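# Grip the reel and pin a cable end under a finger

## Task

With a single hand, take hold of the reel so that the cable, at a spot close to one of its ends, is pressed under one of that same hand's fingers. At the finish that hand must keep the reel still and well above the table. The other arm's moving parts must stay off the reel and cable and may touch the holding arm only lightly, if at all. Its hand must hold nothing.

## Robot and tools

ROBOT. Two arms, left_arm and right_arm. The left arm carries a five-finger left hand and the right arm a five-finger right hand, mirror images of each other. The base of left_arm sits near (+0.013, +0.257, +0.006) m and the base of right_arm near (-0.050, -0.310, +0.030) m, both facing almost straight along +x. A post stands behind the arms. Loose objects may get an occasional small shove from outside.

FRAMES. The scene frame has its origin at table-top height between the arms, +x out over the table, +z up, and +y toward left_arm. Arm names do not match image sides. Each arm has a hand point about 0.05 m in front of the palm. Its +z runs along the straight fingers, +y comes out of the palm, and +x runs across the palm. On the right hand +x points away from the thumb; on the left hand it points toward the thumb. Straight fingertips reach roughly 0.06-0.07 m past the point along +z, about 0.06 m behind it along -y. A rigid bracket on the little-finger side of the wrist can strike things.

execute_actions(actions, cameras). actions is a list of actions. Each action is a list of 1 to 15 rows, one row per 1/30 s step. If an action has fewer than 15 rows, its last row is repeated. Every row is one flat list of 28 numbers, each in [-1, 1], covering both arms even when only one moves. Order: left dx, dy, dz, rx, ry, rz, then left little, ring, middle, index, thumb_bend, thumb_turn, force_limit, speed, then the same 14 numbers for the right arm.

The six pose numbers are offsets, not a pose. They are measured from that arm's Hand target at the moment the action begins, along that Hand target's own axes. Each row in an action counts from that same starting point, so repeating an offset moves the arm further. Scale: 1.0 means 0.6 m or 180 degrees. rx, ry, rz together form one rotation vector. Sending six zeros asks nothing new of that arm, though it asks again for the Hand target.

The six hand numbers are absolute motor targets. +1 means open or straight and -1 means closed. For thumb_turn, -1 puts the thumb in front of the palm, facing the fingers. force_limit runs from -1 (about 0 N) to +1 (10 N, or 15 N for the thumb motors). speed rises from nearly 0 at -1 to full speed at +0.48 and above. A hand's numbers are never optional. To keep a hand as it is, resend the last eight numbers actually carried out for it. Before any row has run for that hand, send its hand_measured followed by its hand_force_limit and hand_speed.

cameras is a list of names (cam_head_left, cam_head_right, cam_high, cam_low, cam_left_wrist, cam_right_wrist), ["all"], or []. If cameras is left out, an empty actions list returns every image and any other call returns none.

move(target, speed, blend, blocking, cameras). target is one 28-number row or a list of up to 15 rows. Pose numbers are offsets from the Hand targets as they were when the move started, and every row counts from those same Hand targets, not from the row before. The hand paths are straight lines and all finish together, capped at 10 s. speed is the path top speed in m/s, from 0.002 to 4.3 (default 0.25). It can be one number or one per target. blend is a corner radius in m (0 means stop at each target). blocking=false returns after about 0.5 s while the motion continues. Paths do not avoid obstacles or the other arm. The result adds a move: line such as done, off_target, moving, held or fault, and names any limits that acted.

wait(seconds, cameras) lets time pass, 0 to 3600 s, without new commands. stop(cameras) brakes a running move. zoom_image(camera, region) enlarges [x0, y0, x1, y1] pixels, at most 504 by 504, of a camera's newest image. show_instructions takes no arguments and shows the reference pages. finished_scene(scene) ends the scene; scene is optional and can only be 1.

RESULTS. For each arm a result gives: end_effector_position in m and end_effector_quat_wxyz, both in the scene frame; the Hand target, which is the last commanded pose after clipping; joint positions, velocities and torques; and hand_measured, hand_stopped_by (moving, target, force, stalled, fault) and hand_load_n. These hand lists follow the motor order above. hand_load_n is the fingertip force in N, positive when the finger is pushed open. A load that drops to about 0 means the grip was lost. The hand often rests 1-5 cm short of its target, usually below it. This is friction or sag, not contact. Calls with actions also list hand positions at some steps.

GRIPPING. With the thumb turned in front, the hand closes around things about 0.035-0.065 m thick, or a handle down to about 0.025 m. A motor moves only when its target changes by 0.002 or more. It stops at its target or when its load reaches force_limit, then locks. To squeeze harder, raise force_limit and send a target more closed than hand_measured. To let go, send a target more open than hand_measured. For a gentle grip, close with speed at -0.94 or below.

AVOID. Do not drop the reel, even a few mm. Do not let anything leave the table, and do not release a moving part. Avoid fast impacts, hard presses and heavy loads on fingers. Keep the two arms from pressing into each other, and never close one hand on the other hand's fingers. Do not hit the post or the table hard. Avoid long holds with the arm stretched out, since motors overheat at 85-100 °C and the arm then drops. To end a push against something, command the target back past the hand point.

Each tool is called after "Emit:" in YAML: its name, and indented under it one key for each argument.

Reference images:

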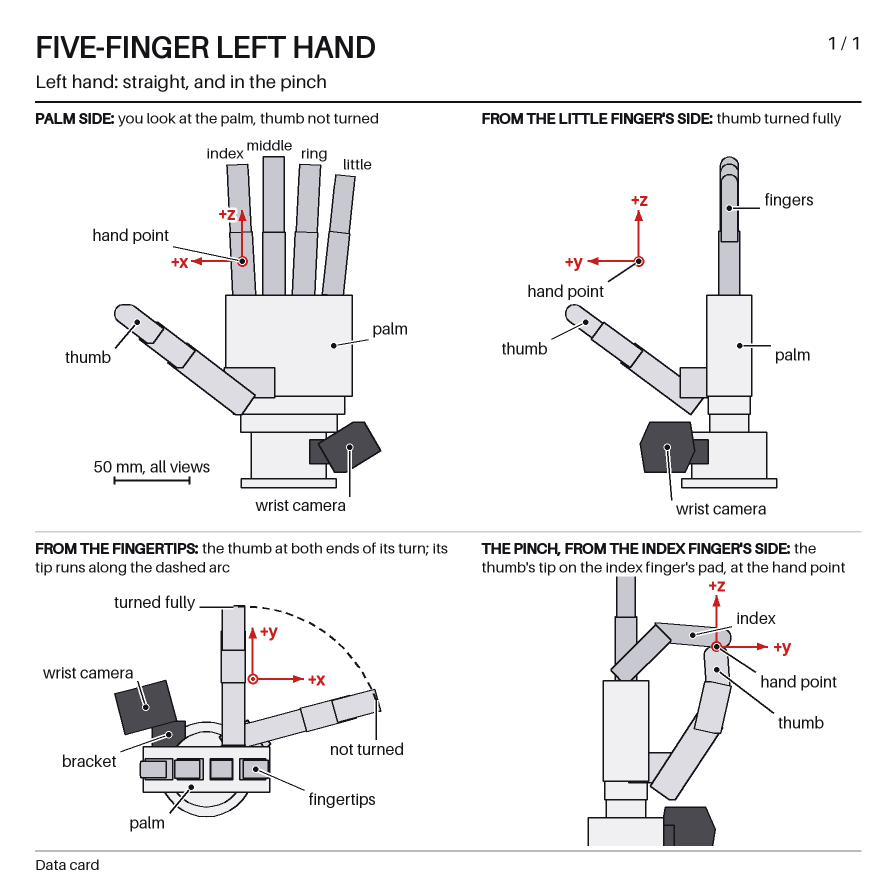

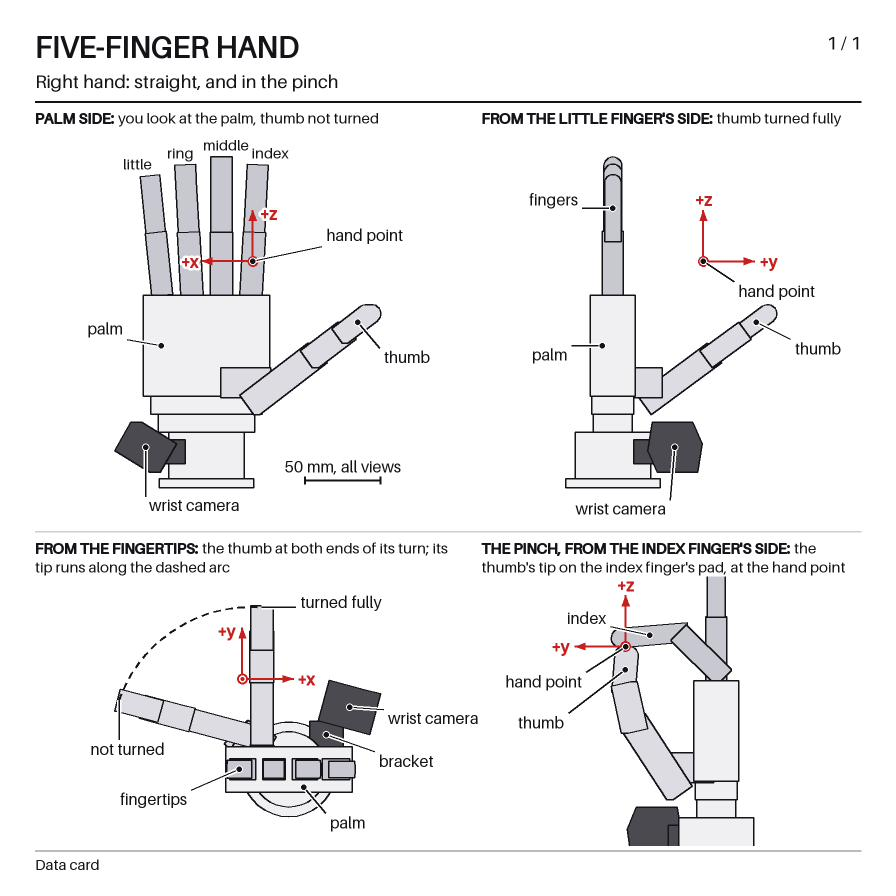

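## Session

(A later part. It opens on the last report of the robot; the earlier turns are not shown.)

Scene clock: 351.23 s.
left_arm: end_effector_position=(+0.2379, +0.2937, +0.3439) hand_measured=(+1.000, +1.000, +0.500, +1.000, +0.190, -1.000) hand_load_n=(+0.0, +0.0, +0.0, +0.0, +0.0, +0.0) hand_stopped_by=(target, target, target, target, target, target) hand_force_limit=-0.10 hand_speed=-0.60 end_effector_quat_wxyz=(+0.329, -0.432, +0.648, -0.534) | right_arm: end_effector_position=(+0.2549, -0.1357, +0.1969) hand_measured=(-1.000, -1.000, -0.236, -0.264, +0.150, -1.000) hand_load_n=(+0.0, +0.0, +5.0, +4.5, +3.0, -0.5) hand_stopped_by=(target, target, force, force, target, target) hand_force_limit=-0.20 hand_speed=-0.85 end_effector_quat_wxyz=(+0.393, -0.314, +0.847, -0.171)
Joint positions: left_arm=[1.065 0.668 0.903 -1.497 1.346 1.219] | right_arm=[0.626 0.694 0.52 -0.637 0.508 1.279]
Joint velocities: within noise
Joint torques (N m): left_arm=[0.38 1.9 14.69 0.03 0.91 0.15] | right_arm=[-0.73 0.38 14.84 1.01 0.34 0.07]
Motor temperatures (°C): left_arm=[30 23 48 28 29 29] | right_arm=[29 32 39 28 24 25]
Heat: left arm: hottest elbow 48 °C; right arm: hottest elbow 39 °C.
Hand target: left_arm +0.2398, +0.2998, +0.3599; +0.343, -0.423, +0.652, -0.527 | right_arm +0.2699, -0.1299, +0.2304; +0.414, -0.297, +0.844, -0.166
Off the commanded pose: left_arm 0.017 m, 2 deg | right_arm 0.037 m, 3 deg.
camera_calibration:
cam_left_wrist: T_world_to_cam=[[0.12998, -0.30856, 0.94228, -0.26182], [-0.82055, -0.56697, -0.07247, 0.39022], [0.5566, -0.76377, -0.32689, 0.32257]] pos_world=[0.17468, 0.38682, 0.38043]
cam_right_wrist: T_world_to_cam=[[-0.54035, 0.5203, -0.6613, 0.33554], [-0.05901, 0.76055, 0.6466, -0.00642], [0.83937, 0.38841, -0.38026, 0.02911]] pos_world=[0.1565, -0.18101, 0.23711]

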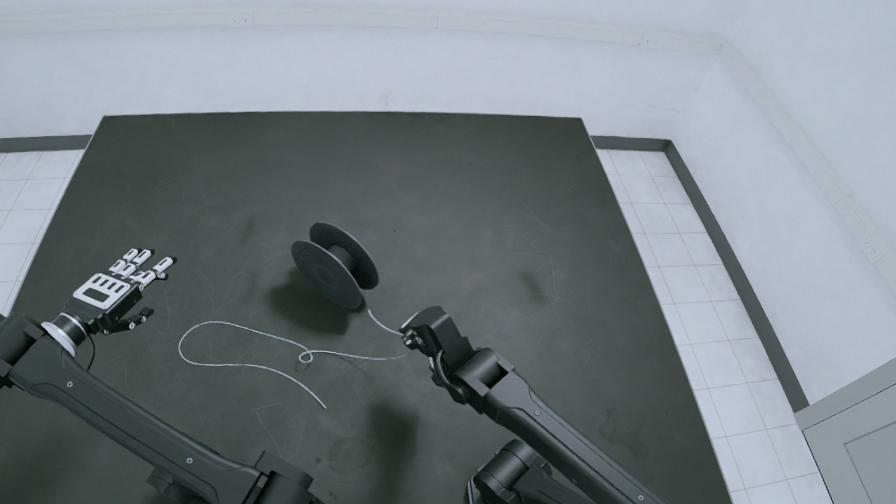

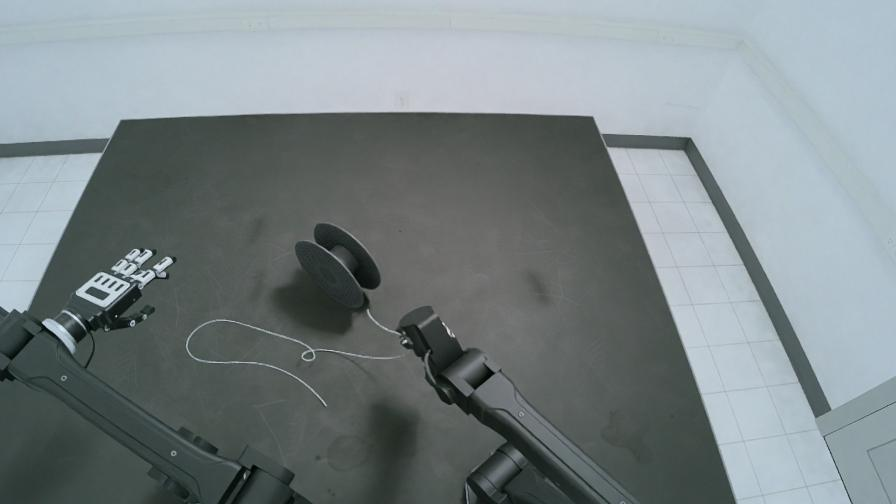

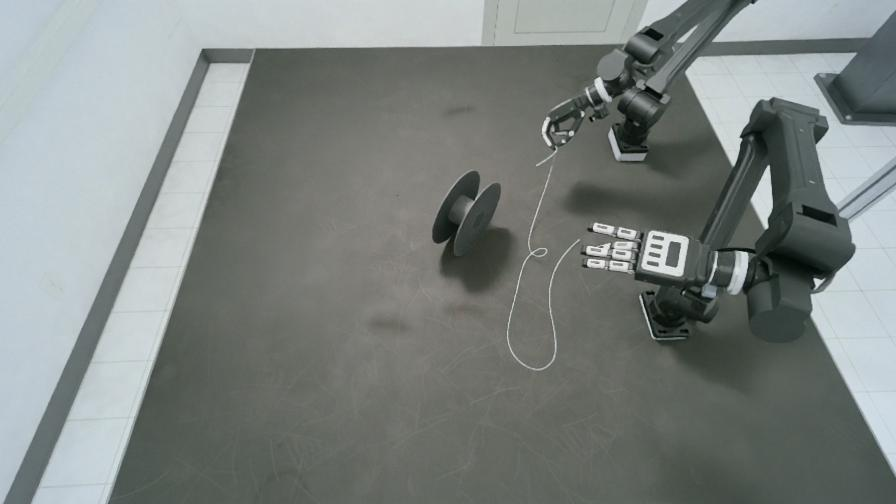

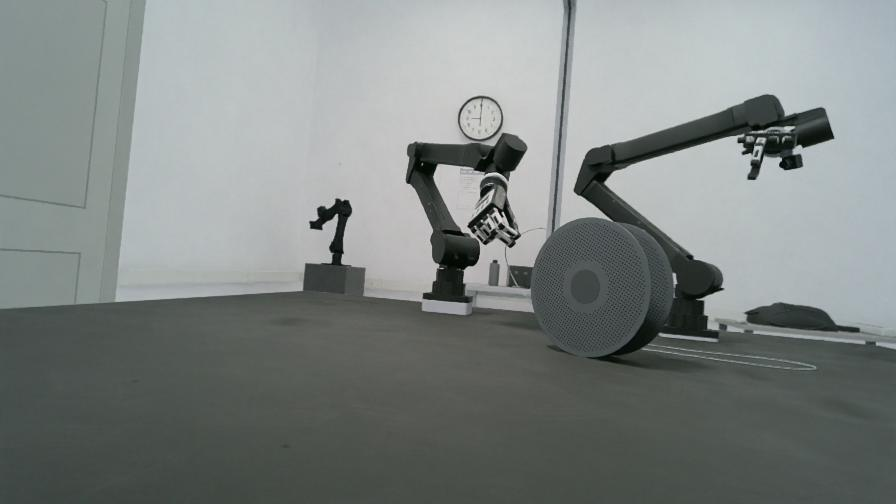

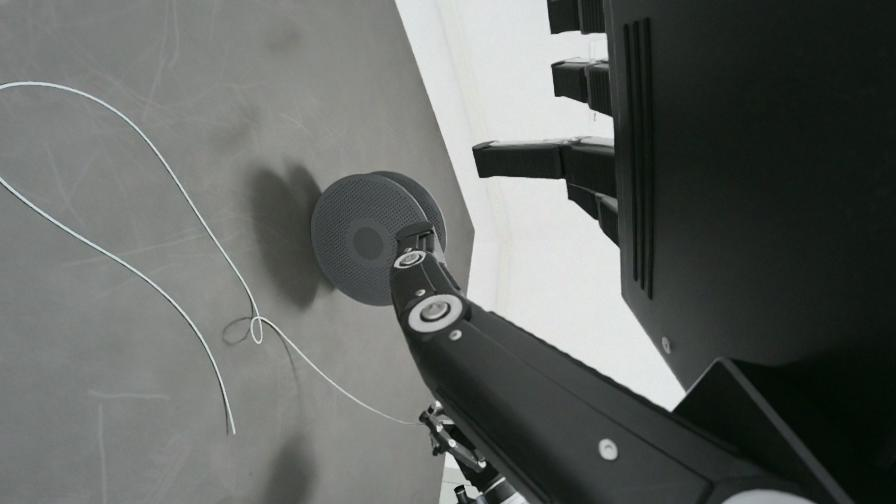

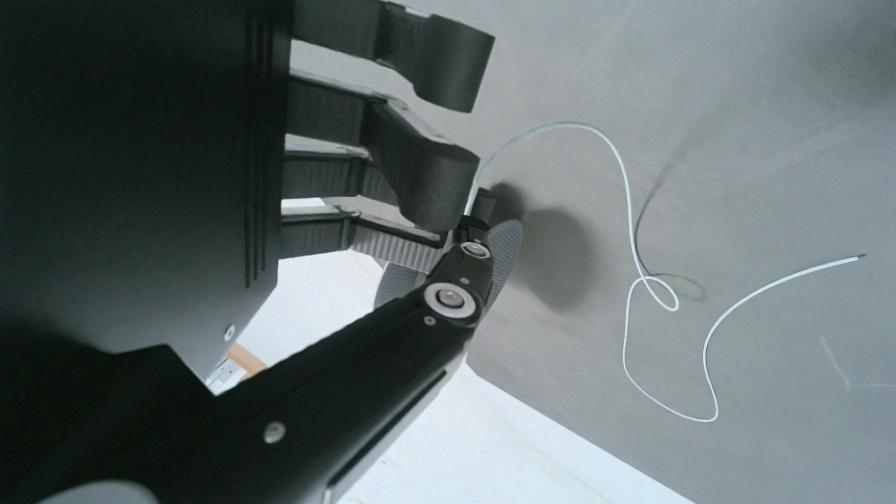

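Emit:
move:
  target: [0.3293,-0.0613,0.4878,0.0667,0.0722,0.0076,0.5,0.5,0.5,0.5,0.6,-1,-0.1,-0.6, 0,0,0,0,0,0,-1,-1,-0.6,-0.5,0.15,-1,-0.2,-0.85]
  speed: 0.15
  cameras: ["all"]

Scene clock: 356.07 s.
left_arm: end_effector_position=(+0.4188, +0.0066, +0.3028) hand_measured=(+0.500, +0.500, +0.500, +0.500, +0.600, -1.000) hand_load_n=(+0.0, +0.0, +0.0, +0.0, +0.0, +0.0) hand_stopped_by=(target, target, target, target, target, target) hand_force_limit=-0.10 hand_speed=-0.60 end_effector_quat_wxyz=(+0.306, -0.325, +0.650, -0.615) | right_arm: end_effector_position=(+0.2549, -0.1357, +0.1969) hand_measured=(-1.000, -1.000, -0.236, -0.264, +0.150, -1.000) hand_load_n=(+0.0, +0.0, +5.0, +5.0, +3.0, -0.5) hand_stopped_by=(target, target, force, force, target, target) hand_force_limit=-0.20 hand_speed=-0.85 end_effector_quat_wxyz=(+0.393, -0.314, +0.847, -0.171)
Joint positions: left_arm=[-0.392 0.936 0.661 0.218 0.26 0.013] | right_arm=[0.626 0.694 0.52 -0.637 0.508 1.279]
Joint torques (N m): left_arm=[-0.79 -3.78 16.4 2.09 -0.25 -0.06] | right_arm=[-0.79 0.32 14.82 1.05 0.34 0.07]
Heat: left arm: hottest elbow 48 °C; right arm: hottest elbow 40 °C.
Hand target: left_arm +0.4282, -0.0001, +0.3351; +0.316, -0.315, +0.633, -0.633 | right_arm +0.2699, -0.1299, +0.2304; +0.414, -0.297, +0.844, -0.166
Off the commanded pose: left_arm 0.034 m, 3 deg | right_arm 0.037 m, 3 deg.
move: off_target (left_arm)
cam_left_wrist: T_world_to_cam=[[-0.08077, -0.26349, 0.96127, -0.25298], [-0.90572, -0.38323, -0.18115, 0.44025], [0.41612, -0.88527, -0.2077, 0.01281]] pos_world=[0.37298, 0.1134, 0.32559]
cam_right_wrist: T_world_to_cam=[[-0.54035, 0.5203, -0.6613, 0.33554], [-0.05901, 0.76055, 0.6466, -0.00642], [0.83937, 0.38841, -0.38026, 0.02911]] pos_world=[0.1565, -0.18101, 0.23711]

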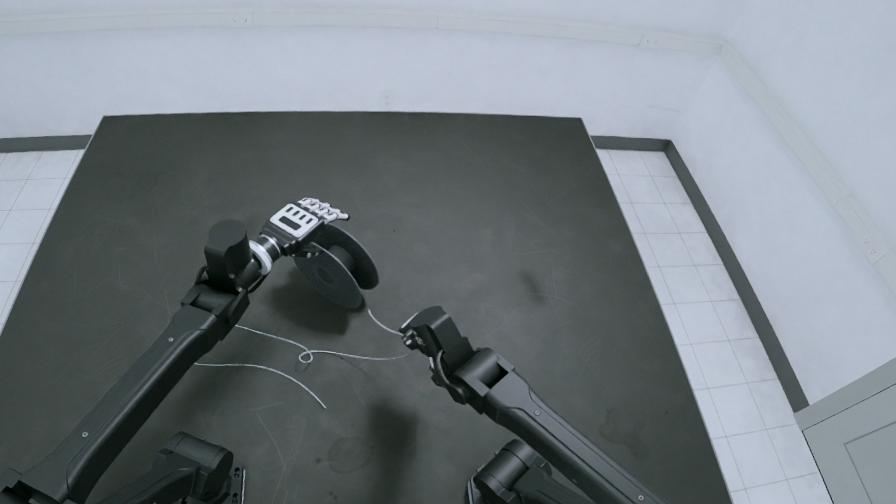

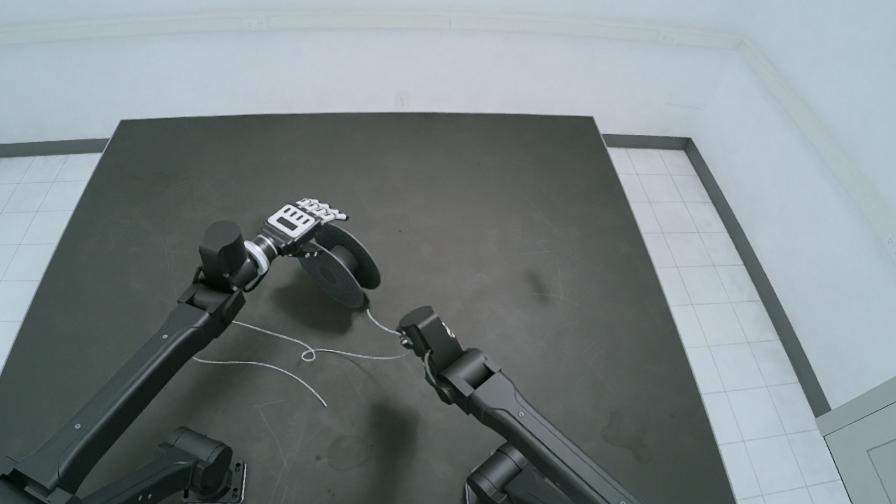

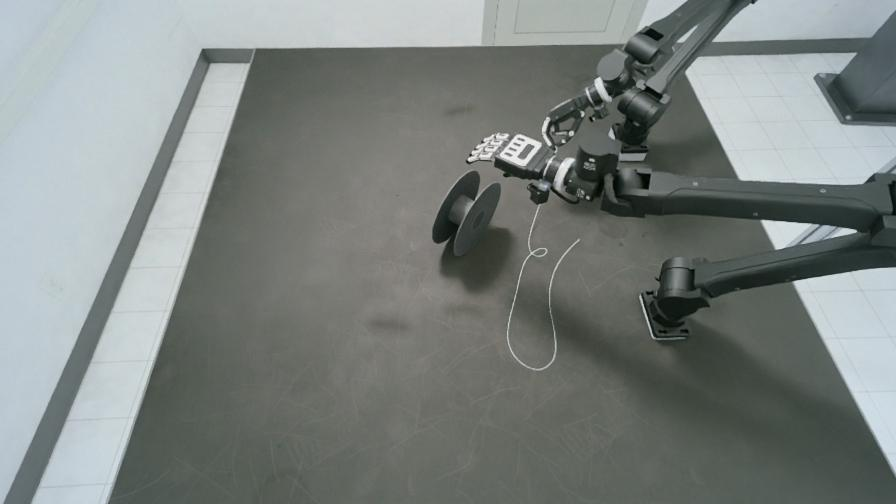

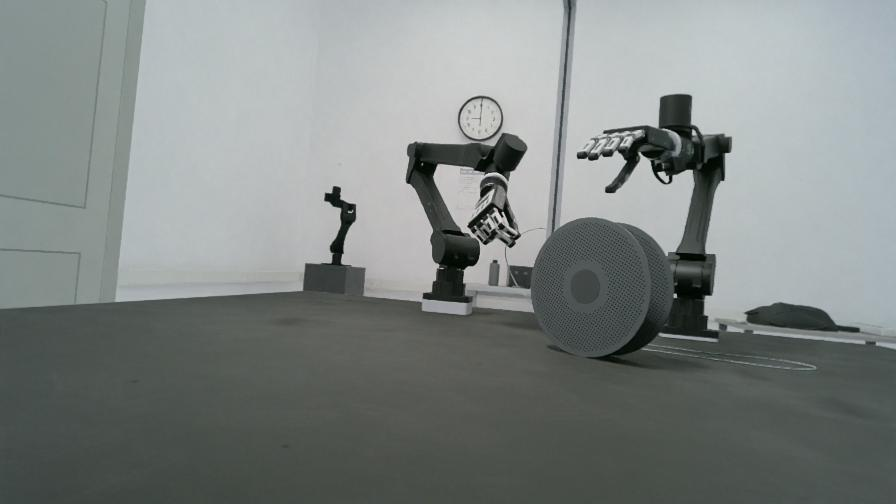

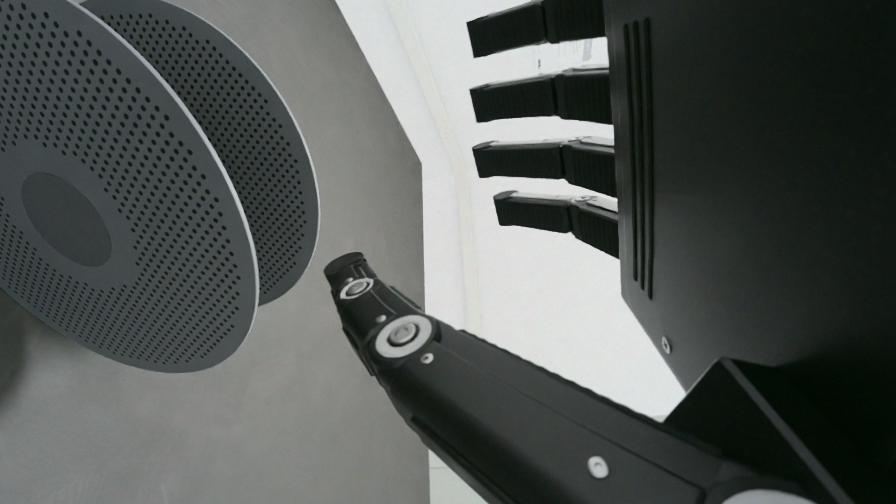

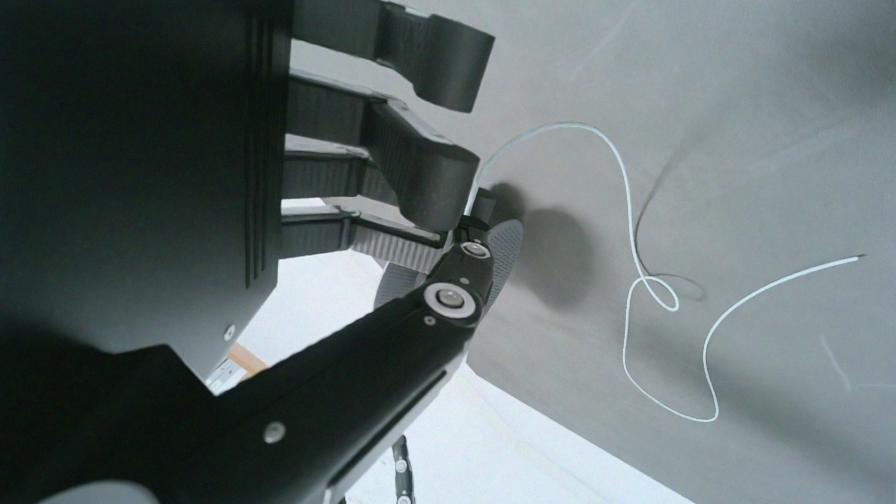

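Emit:
zoom_image:
  camera: "cam_left_wrist"
  region: [0, 0, 448, 400]

Scaled by 1.125 from the camera's image (finer frame: 1280x720).

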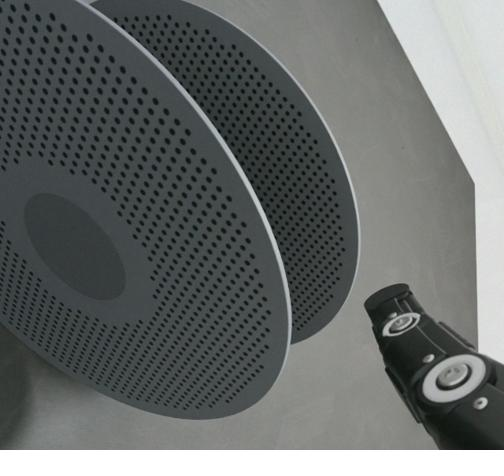

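Emit:
move:
  target: [-0.0338,0.0717,0.031,0.0167,0.0083,0,0.35,0.35,0.35,0.35,0.5,-1,-0.1,-0.6, 0,0,0,0,0,0,-1,-1,-0.6,-0.5,0.15,-1,-0.2,-0.85]
  speed: 0.08
  cameras: ["cam_left_wrist","cam_low","cam_high"]

Scene clock: 361.17 s.
left_arm: end_effector_position=(+0.4529, +0.0031, +0.2951) hand_measured=(+0.350, +0.350, +0.350, +0.350, +0.500, -1.000) hand_load_n=(+0.0, +0.0, +0.0, +0.0, +0.0, +0.0) hand_stopped_by=(target, target, target, target, target, target) hand_force_limit=-0.10 hand_speed=-0.60 end_effector_quat_wxyz=(+0.318, -0.293, +0.622, -0.652) | right_arm: end_effector_position=(+0.2549, -0.1357, +0.1969) hand_measured=(-1.000, -1.000, -0.236, -0.264, +0.150, -1.000) hand_load_n=(+0.0, +0.0, +5.0, +4.5, +3.0, -0.5) hand_stopped_by=(target, target, force, force, target, target) hand_force_limit=-0.20 hand_speed=-0.85 end_effector_quat_wxyz=(+0.393, -0.314, +0.847, -0.171)
Joint positions: left_arm=[-0.343 1.077 0.643 0.49 0.34 -0.005] | right_arm=[0.626 0.694 0.52 -0.637 0.508 1.279]
Joint torques (N m): left_arm=[0.32 -4.78 10.97 2.03 0.02 -0.06] | right_arm=[-0.79 0.32 14.84 1.01 0.35 0.07]
Heat: left arm: hottest elbow 48 °C; right arm: hottest elbow 40 °C.
Hand target: left_arm +0.4553, +0.0049, +0.2919; +0.316, -0.298, +0.620, -0.653 | right_arm +0.2699, -0.1299, +0.2304; +0.414, -0.297, +0.844, -0.166
Off the commanded pose: left_arm 0.004 m, 1 deg | right_arm 0.037 m, 3 deg.
move: done
cam_left_wrist: T_world_to_cam=[[-0.17924, -0.20777, 0.96162, -0.19936], [-0.89706, -0.36679, -0.24646, 0.48363], [0.40392, -0.9068, -0.12064, -0.02625]] pos_world=[0.40872, 0.11217, 0.30773]
Images, in order (width x height): cam_high 896x504, cam_low 896x504, cam_left_wrist 896x504.

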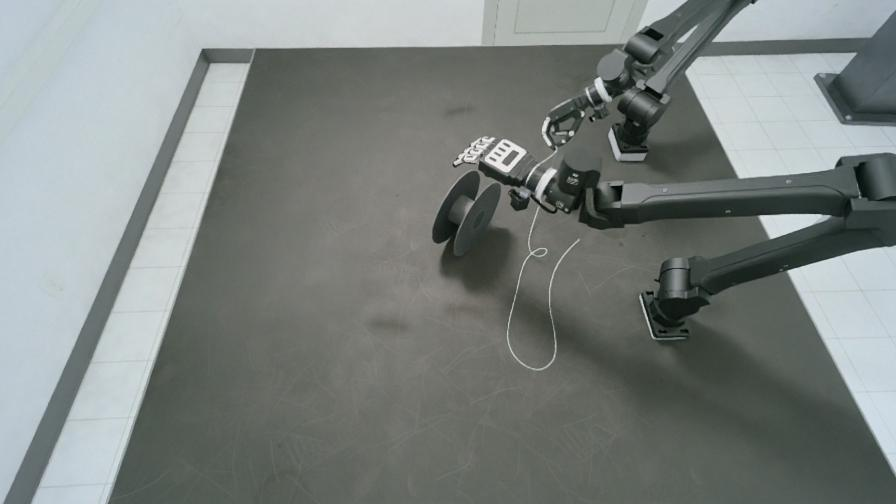

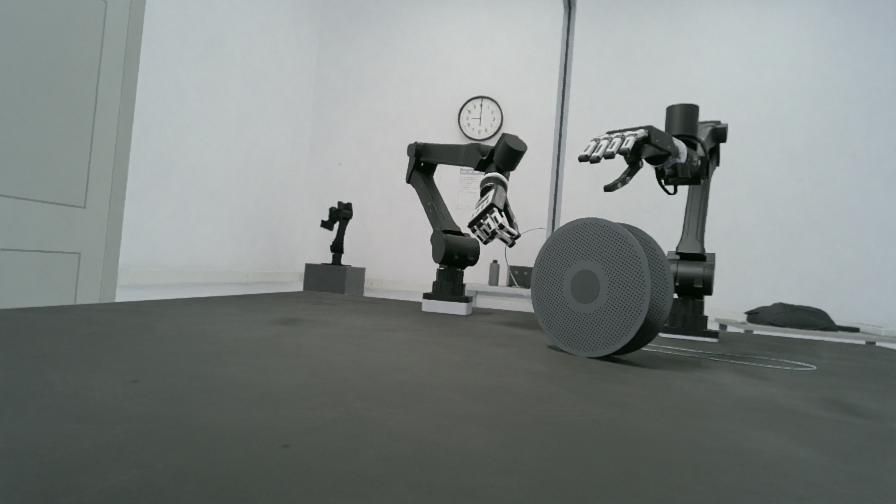

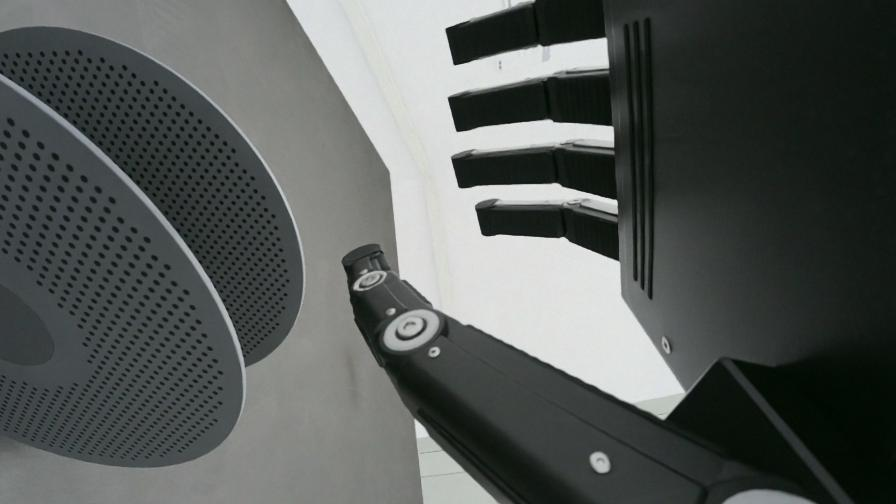

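Emit:
zoom_image:
  camera: "cam_left_wrist"
  region: [0, 20, 400, 480]

Scaled by 1.096 from the camera's image (finer frame: 1280x720).

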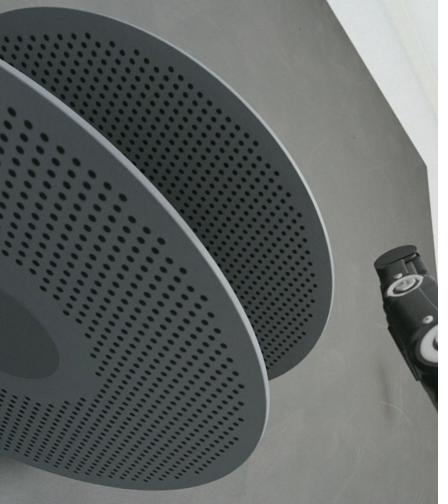

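Emit:
move:
  target: [-0.0047,0.1021,-0.025,-0.0167,0,0,0.3,0.3,0.3,0.3,0.5,-1,-0.1,-0.6, 0,0,0,0,0,0,-1,-1,-0.6,-0.5,0.15,-1,-0.2,-0.85]
  speed: 0.06
  cameras: ["cam_left_wrist","cam_low","cam_head_left"]

Emit:
zoom_image:
  camera: "cam_left_wrist"
  region: [0, 0, 500, 504]

Scene clock: 365.00 s.
left_arm: end_effector_position=(+0.4451, +0.0111, +0.2356) hand_measured=(+0.300, +0.300, +0.300, +0.300, +0.500, -1.000) hand_load_n=(+0.0, +0.0, +0.0, +0.0, +0.0, +0.0) hand_stopped_by=(target, target, target, target, target, target) hand_force_limit=-0.10 hand_speed=-0.60 end_effector_quat_wxyz=(+0.305, -0.306, +0.636, -0.640) | right_arm: end_effector_position=(+0.2549, -0.1357, +0.1969) hand_measured=(-1.000, -1.000, -0.236, -0.264, +0.150, -1.000) hand_load_n=(+0.0, +0.0, +5.0, +5.0, +3.0, +0.0) hand_stopped_by=(target, target, force, force, target, target) hand_force_limit=-0.20 hand_speed=-0.85 end_effector_quat_wxyz=(+0.393, -0.314, +0.847, -0.171)
Joint positions: left_arm=[-0.326 1.14 0.545 0.6 0.358 -0.005] | right_arm=[0.626 0.694 0.52 -0.637 0.508 1.279]
Joint torques (N m): left_arm=[0.5 -4.6 10.06 2.02 0.04 0.11] | right_arm=[-0.73 0.38 14.84 1.01 0.34 0.07]
Heat: left arm: hottest elbow 47 °C; right arm: hottest elbow 41 °C.
Hand target: left_arm +0.4479, +0.0145, +0.2299; +0.308, -0.306, +0.637, -0.637 | right_arm +0.2699, -0.1299, +0.2304; +0.414, -0.297, +0.844, -0.166
Off the commanded pose: left_arm 0.007 m, 0 deg | right_arm 0.037 m, 3 deg.
move: done
cam_left_wrist: T_world_to_cam=[[-0.13256, -0.22365, 0.96561, -0.16344], [-0.90873, -0.36156, -0.2085, 0.46109], [0.39576, -0.90512, -0.15531, -0.01116]] pos_world=[0.40176, 0.12006, 0.25222]
Images, in order (width x height): cam_head_left 896x504, cam_low 896x504, cam_left_wrist 896x504.

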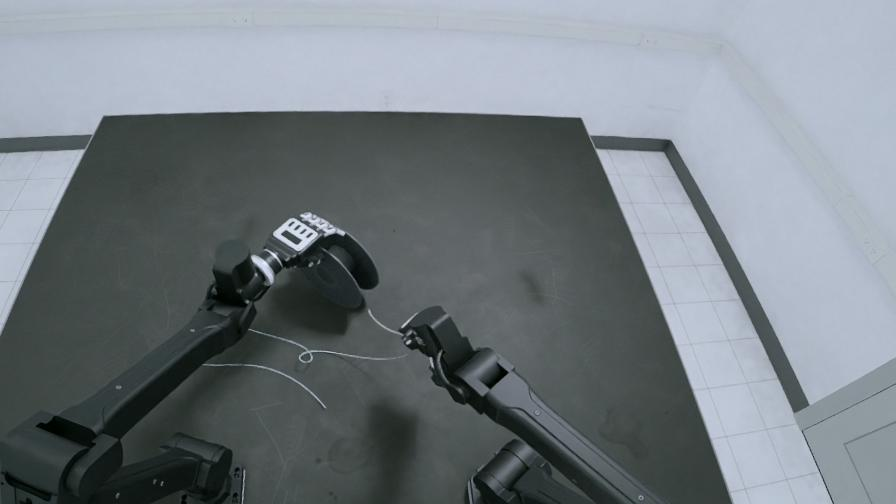

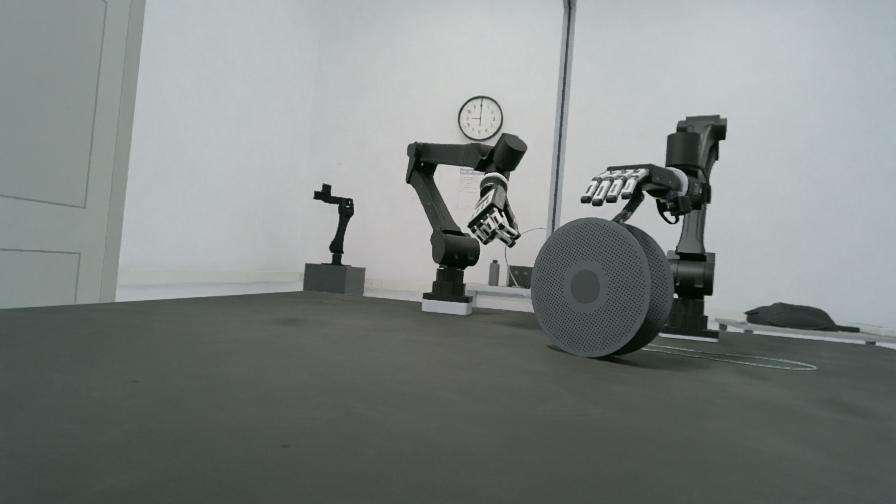

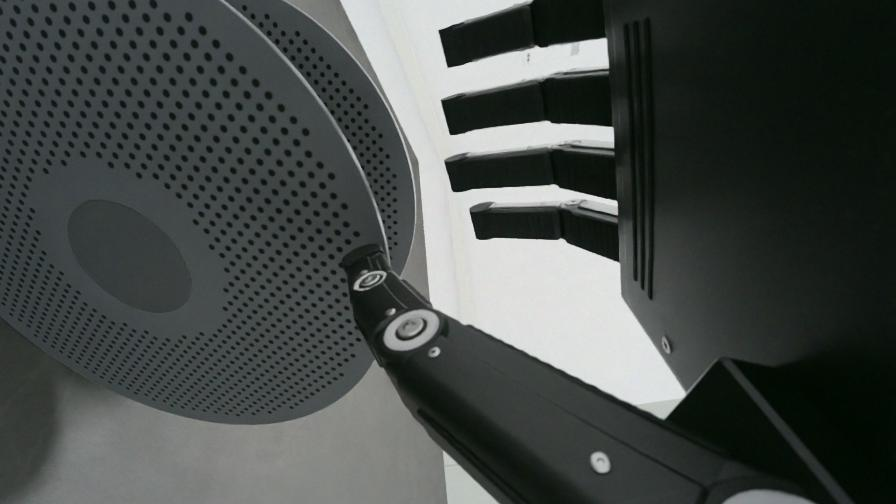

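Scaled by 1.000.

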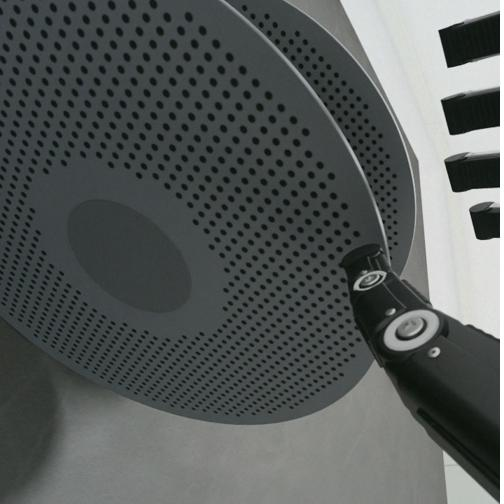

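Emit:
move:
  target: [-0.0013,0.09,-0.0,0,0,0,0.3,0.3,0.3,0.3,0.5,-1,-0.1,-0.6, 0,0,0,0,0,0,-1,-1,-0.6,-0.5,0.15,-1,-0.2,-0.85]
  speed: 0.05
  cameras: ["cam_left_wrist","cam_low","cam_head_left"]

Emit:
zoom_image:
  camera: "cam_low"
  region: [460, 150, 760, 370]

Scene clock: 367.50 s.
left_arm: end_effector_position=(+0.4466, +0.0113, +0.1814) hand_measured=(+0.300, +0.300, +0.300, +0.300, +0.500, -1.000) hand_load_n=(+0.0, +0.0, +0.0, +0.0, +0.0, +0.0) hand_stopped_by=(target, target, target, target, target, target) hand_force_limit=-0.10 hand_speed=-0.60 end_effector_quat_wxyz=(+0.305, -0.306, +0.636, -0.640) | right_arm: end_effector_position=(+0.2549, -0.1357, +0.1969) hand_measured=(-1.000, -1.000, -0.236, -0.264, +0.150, -1.000) hand_load_n=(+0.0, +0.0, +5.0, +4.5, +3.0, -0.5) hand_stopped_by=(target, target, force, force, target, target) hand_force_limit=-0.20 hand_speed=-0.85 end_effector_quat_wxyz=(+0.393, -0.314, +0.847, -0.171)
Joint positions: left_arm=[-0.324 1.289 0.472 0.822 0.361 -0.005] | right_arm=[0.626 0.694 0.52 -0.637 0.508 1.279]
Joint torques (N m): left_arm=[0.5 -5.48 8.47 2.02 0.04 0.11] | right_arm=[-0.79 0.32 14.87 1.03 0.35 0.07]
Heat: left arm: hottest elbow 47 °C; right arm: hottest elbow 41 °C.
Hand target: left_arm +0.4485, +0.0152, +0.1758; +0.308, -0.306, +0.637, -0.637 | right_arm +0.2699, -0.1299, +0.2304; +0.414, -0.297, +0.844, -0.166
Off the commanded pose: left_arm 0.007 m, 0 deg | right_arm 0.037 m, 3 deg.
move: done
cam_left_wrist: T_world_to_cam=[[-0.13264, -0.2236, 0.96561, -0.11081], [-0.90889, -0.36119, -0.20849, 0.45142], [0.39539, -0.90529, -0.15532, -0.0199]] pos_world=[0.40346, 0.12026, 0.19802]
Images, in order (width x height): cam_head_left 896x504, cam_low 896x504, cam_left_wrist 896x504.

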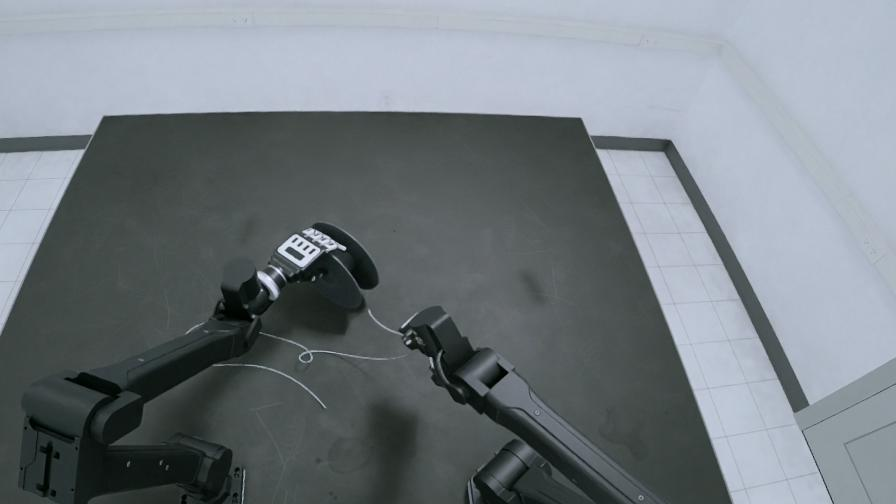

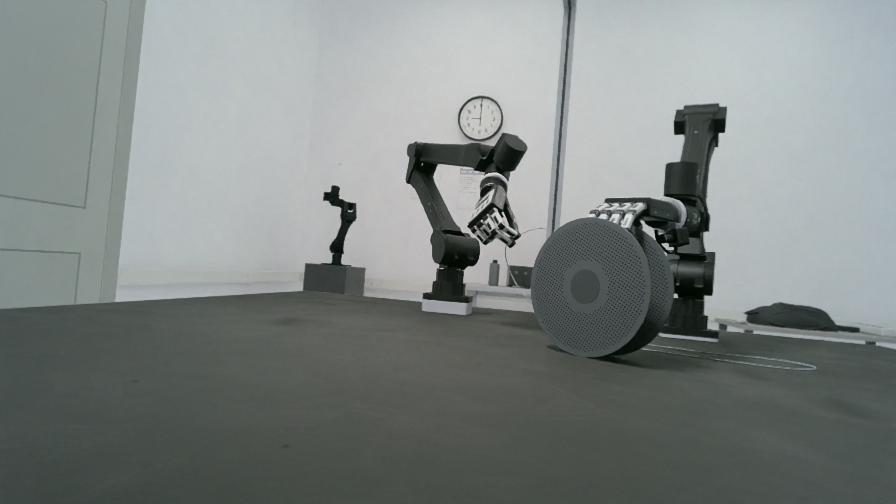

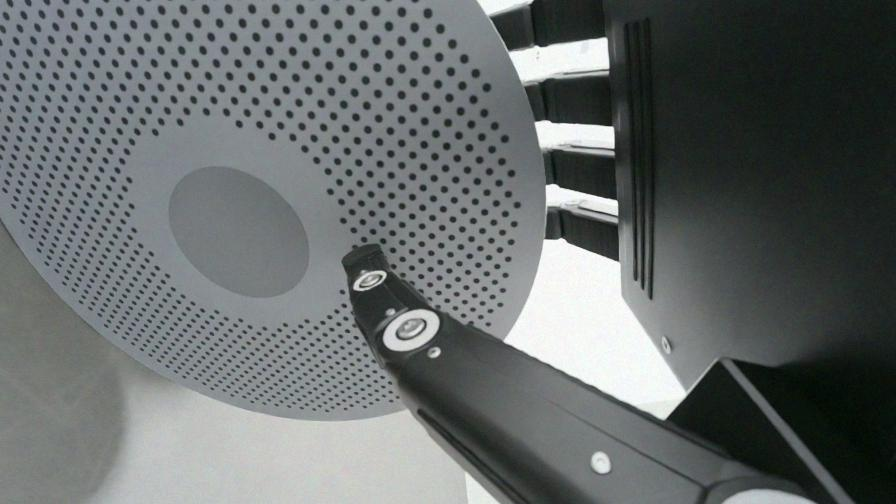

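Scaled by 1.680 from the camera's image (finer frame: 1280x720).

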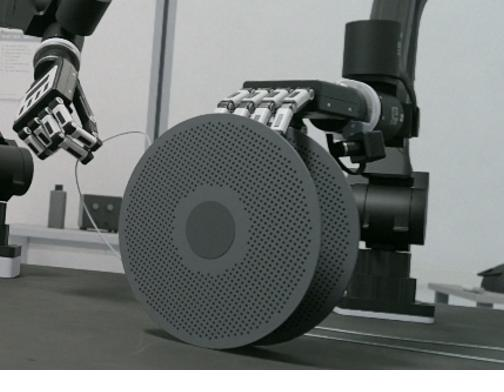

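Emit:
zoom_image:
  camera: "cam_head_left"
  region: [250, 180, 480, 400]

Emit:
execute_actions:
  actions: []
  cameras: ["cam_high","cam_right_wrist","cam_head_right"]

Emit:
zoom_image:
  camera: "cam_high"
  region: [420, 80, 640, 270]

Emit:
zoom_image:
  camera: "cam_head_right"
  region: [250, 180, 480, 400]

Emit:
zoom_image:
  camera: "cam_right_wrist"
  region: [340, 100, 640, 360]

Scaled by 2.191 from the camera's image (finer frame: 1280x720).

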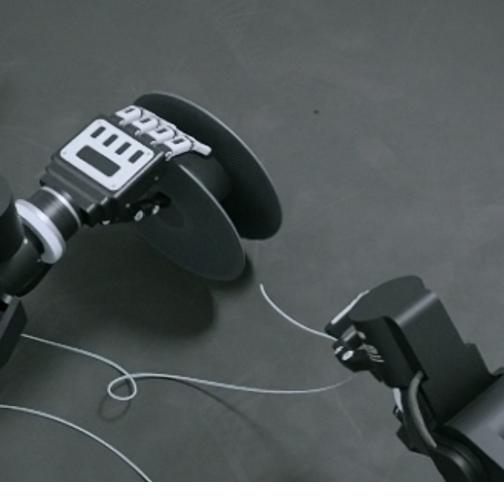

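Scene clock: 368.17 s.
left_arm: end_effector_position=(+0.4466, +0.0113, +0.1814) hand_measured=(+0.300, +0.300, +0.300, +0.300, +0.500, -1.000) hand_load_n=(+0.0, +0.0, +0.0, +0.0, +0.0, +0.0) hand_stopped_by=(target, target, target, target, target, target) hand_force_limit=-0.10 hand_speed=-0.60 end_effector_quat_wxyz=(+0.305, -0.306, +0.636, -0.640) | right_arm: end_effector_position=(+0.2549, -0.1357, +0.1969) hand_measured=(-1.000, -1.000, -0.236, -0.264, +0.150, -1.000) hand_load_n=(+0.5, +0.0, +5.0, +4.5, +3.0, -0.5) hand_stopped_by=(target, target, force, force, target, target) hand_force_limit=-0.20 hand_speed=-0.85 end_effector_quat_wxyz=(+0.393, -0.314, +0.847, -0.171)
Joint positions: left_arm=[-0.324 1.289 0.472 0.822 0.361 -0.005] | right_arm=[0.626 0.694 0.52 -0.637 0.508 1.279]
Joint velocities: within noise
Joint torques (N m): left_arm=[0.38 -5.48 8.47 2.06 0.04 0.11] | right_arm=[-0.67 0.26 14.84 1.02 0.35 0.07]
Motor temperatures (°C): left_arm=[30 23 46 28 29 29] | right_arm=[29 31 41 28 24 25]
Heat: left arm: hottest elbow 46 °C; right arm: hottest elbow 41 °C.
Hand target: left_arm +0.4485, +0.0152, +0.1758; +0.308, -0.306, +0.637, -0.637 | right_arm +0.2699, -0.1299, +0.2304; +0.414, -0.297, +0.844, -0.166
Off the commanded pose: left_arm 0.007 m, 0 deg | right_arm 0.037 m, 3 deg.
camera_calibration:
cam_right_wrist: T_world_to_cam=[[-0.54035, 0.5203, -0.6613, 0.33554], [-0.05901, 0.76055, 0.6466, -0.00642], [0.83937, 0.38841, -0.38026, 0.02911]] pos_world=[0.1565, -0.18101, 0.23711]
Images, in order (width x height): cam_head_right 896x504, cam_high 896x504, cam_right_wrist 896x504.

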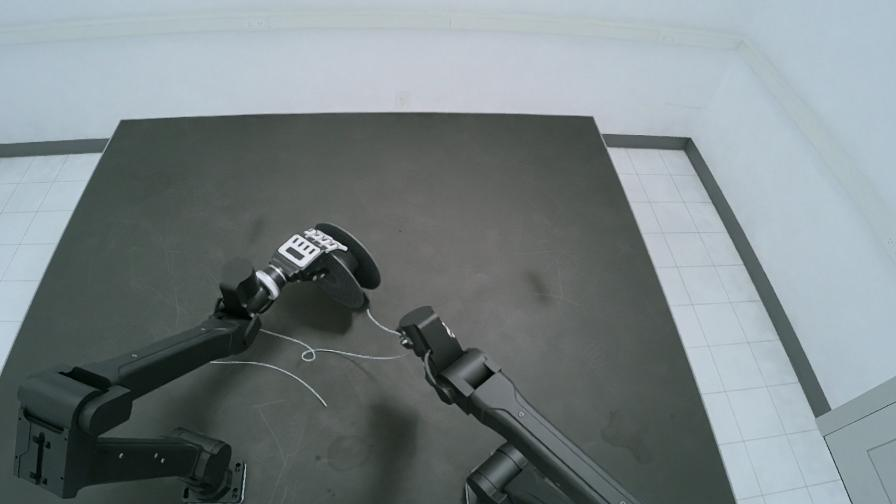

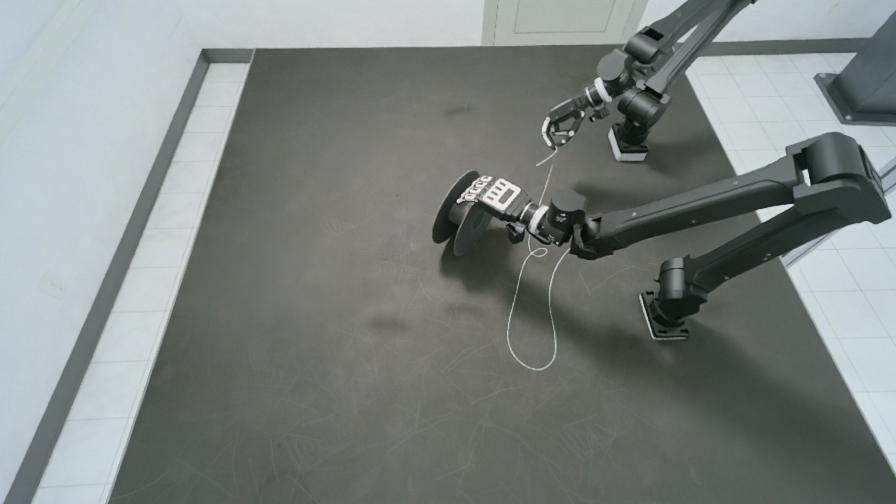

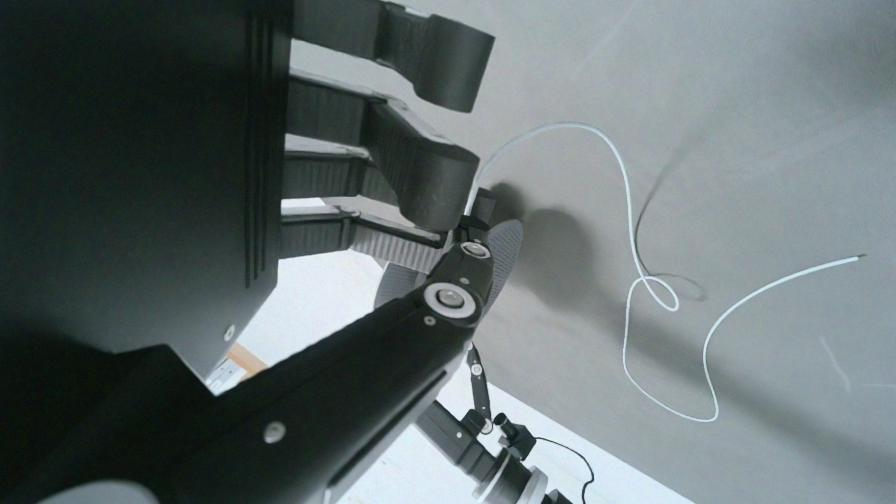

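Scaled by 2.291 from the camera's image (finer frame: 1280x720).

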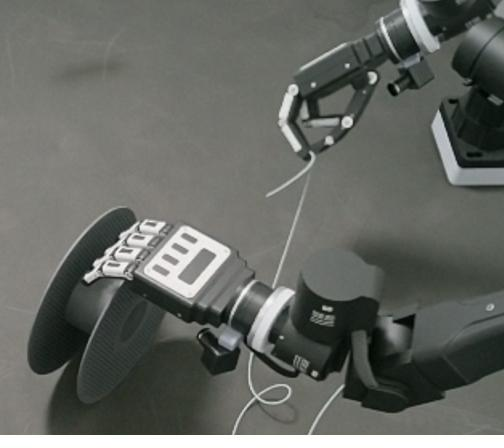

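Scaled by 2.191 from the camera's image (finer frame: 1280x720).

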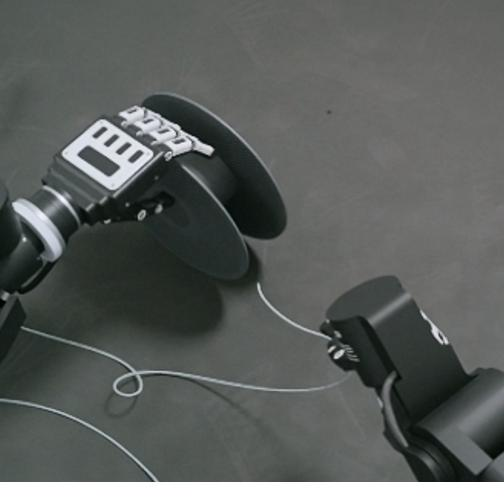

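Scaled by 1.680 from the camera's image (finer frame: 1280x720).

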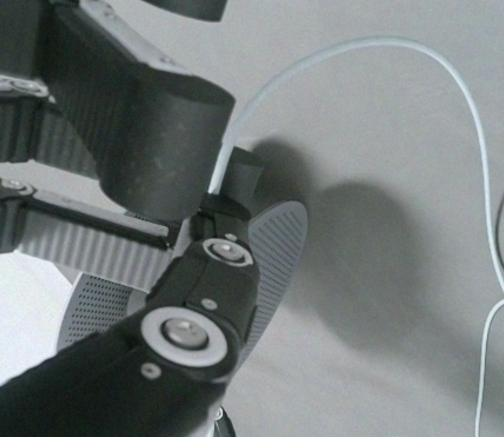

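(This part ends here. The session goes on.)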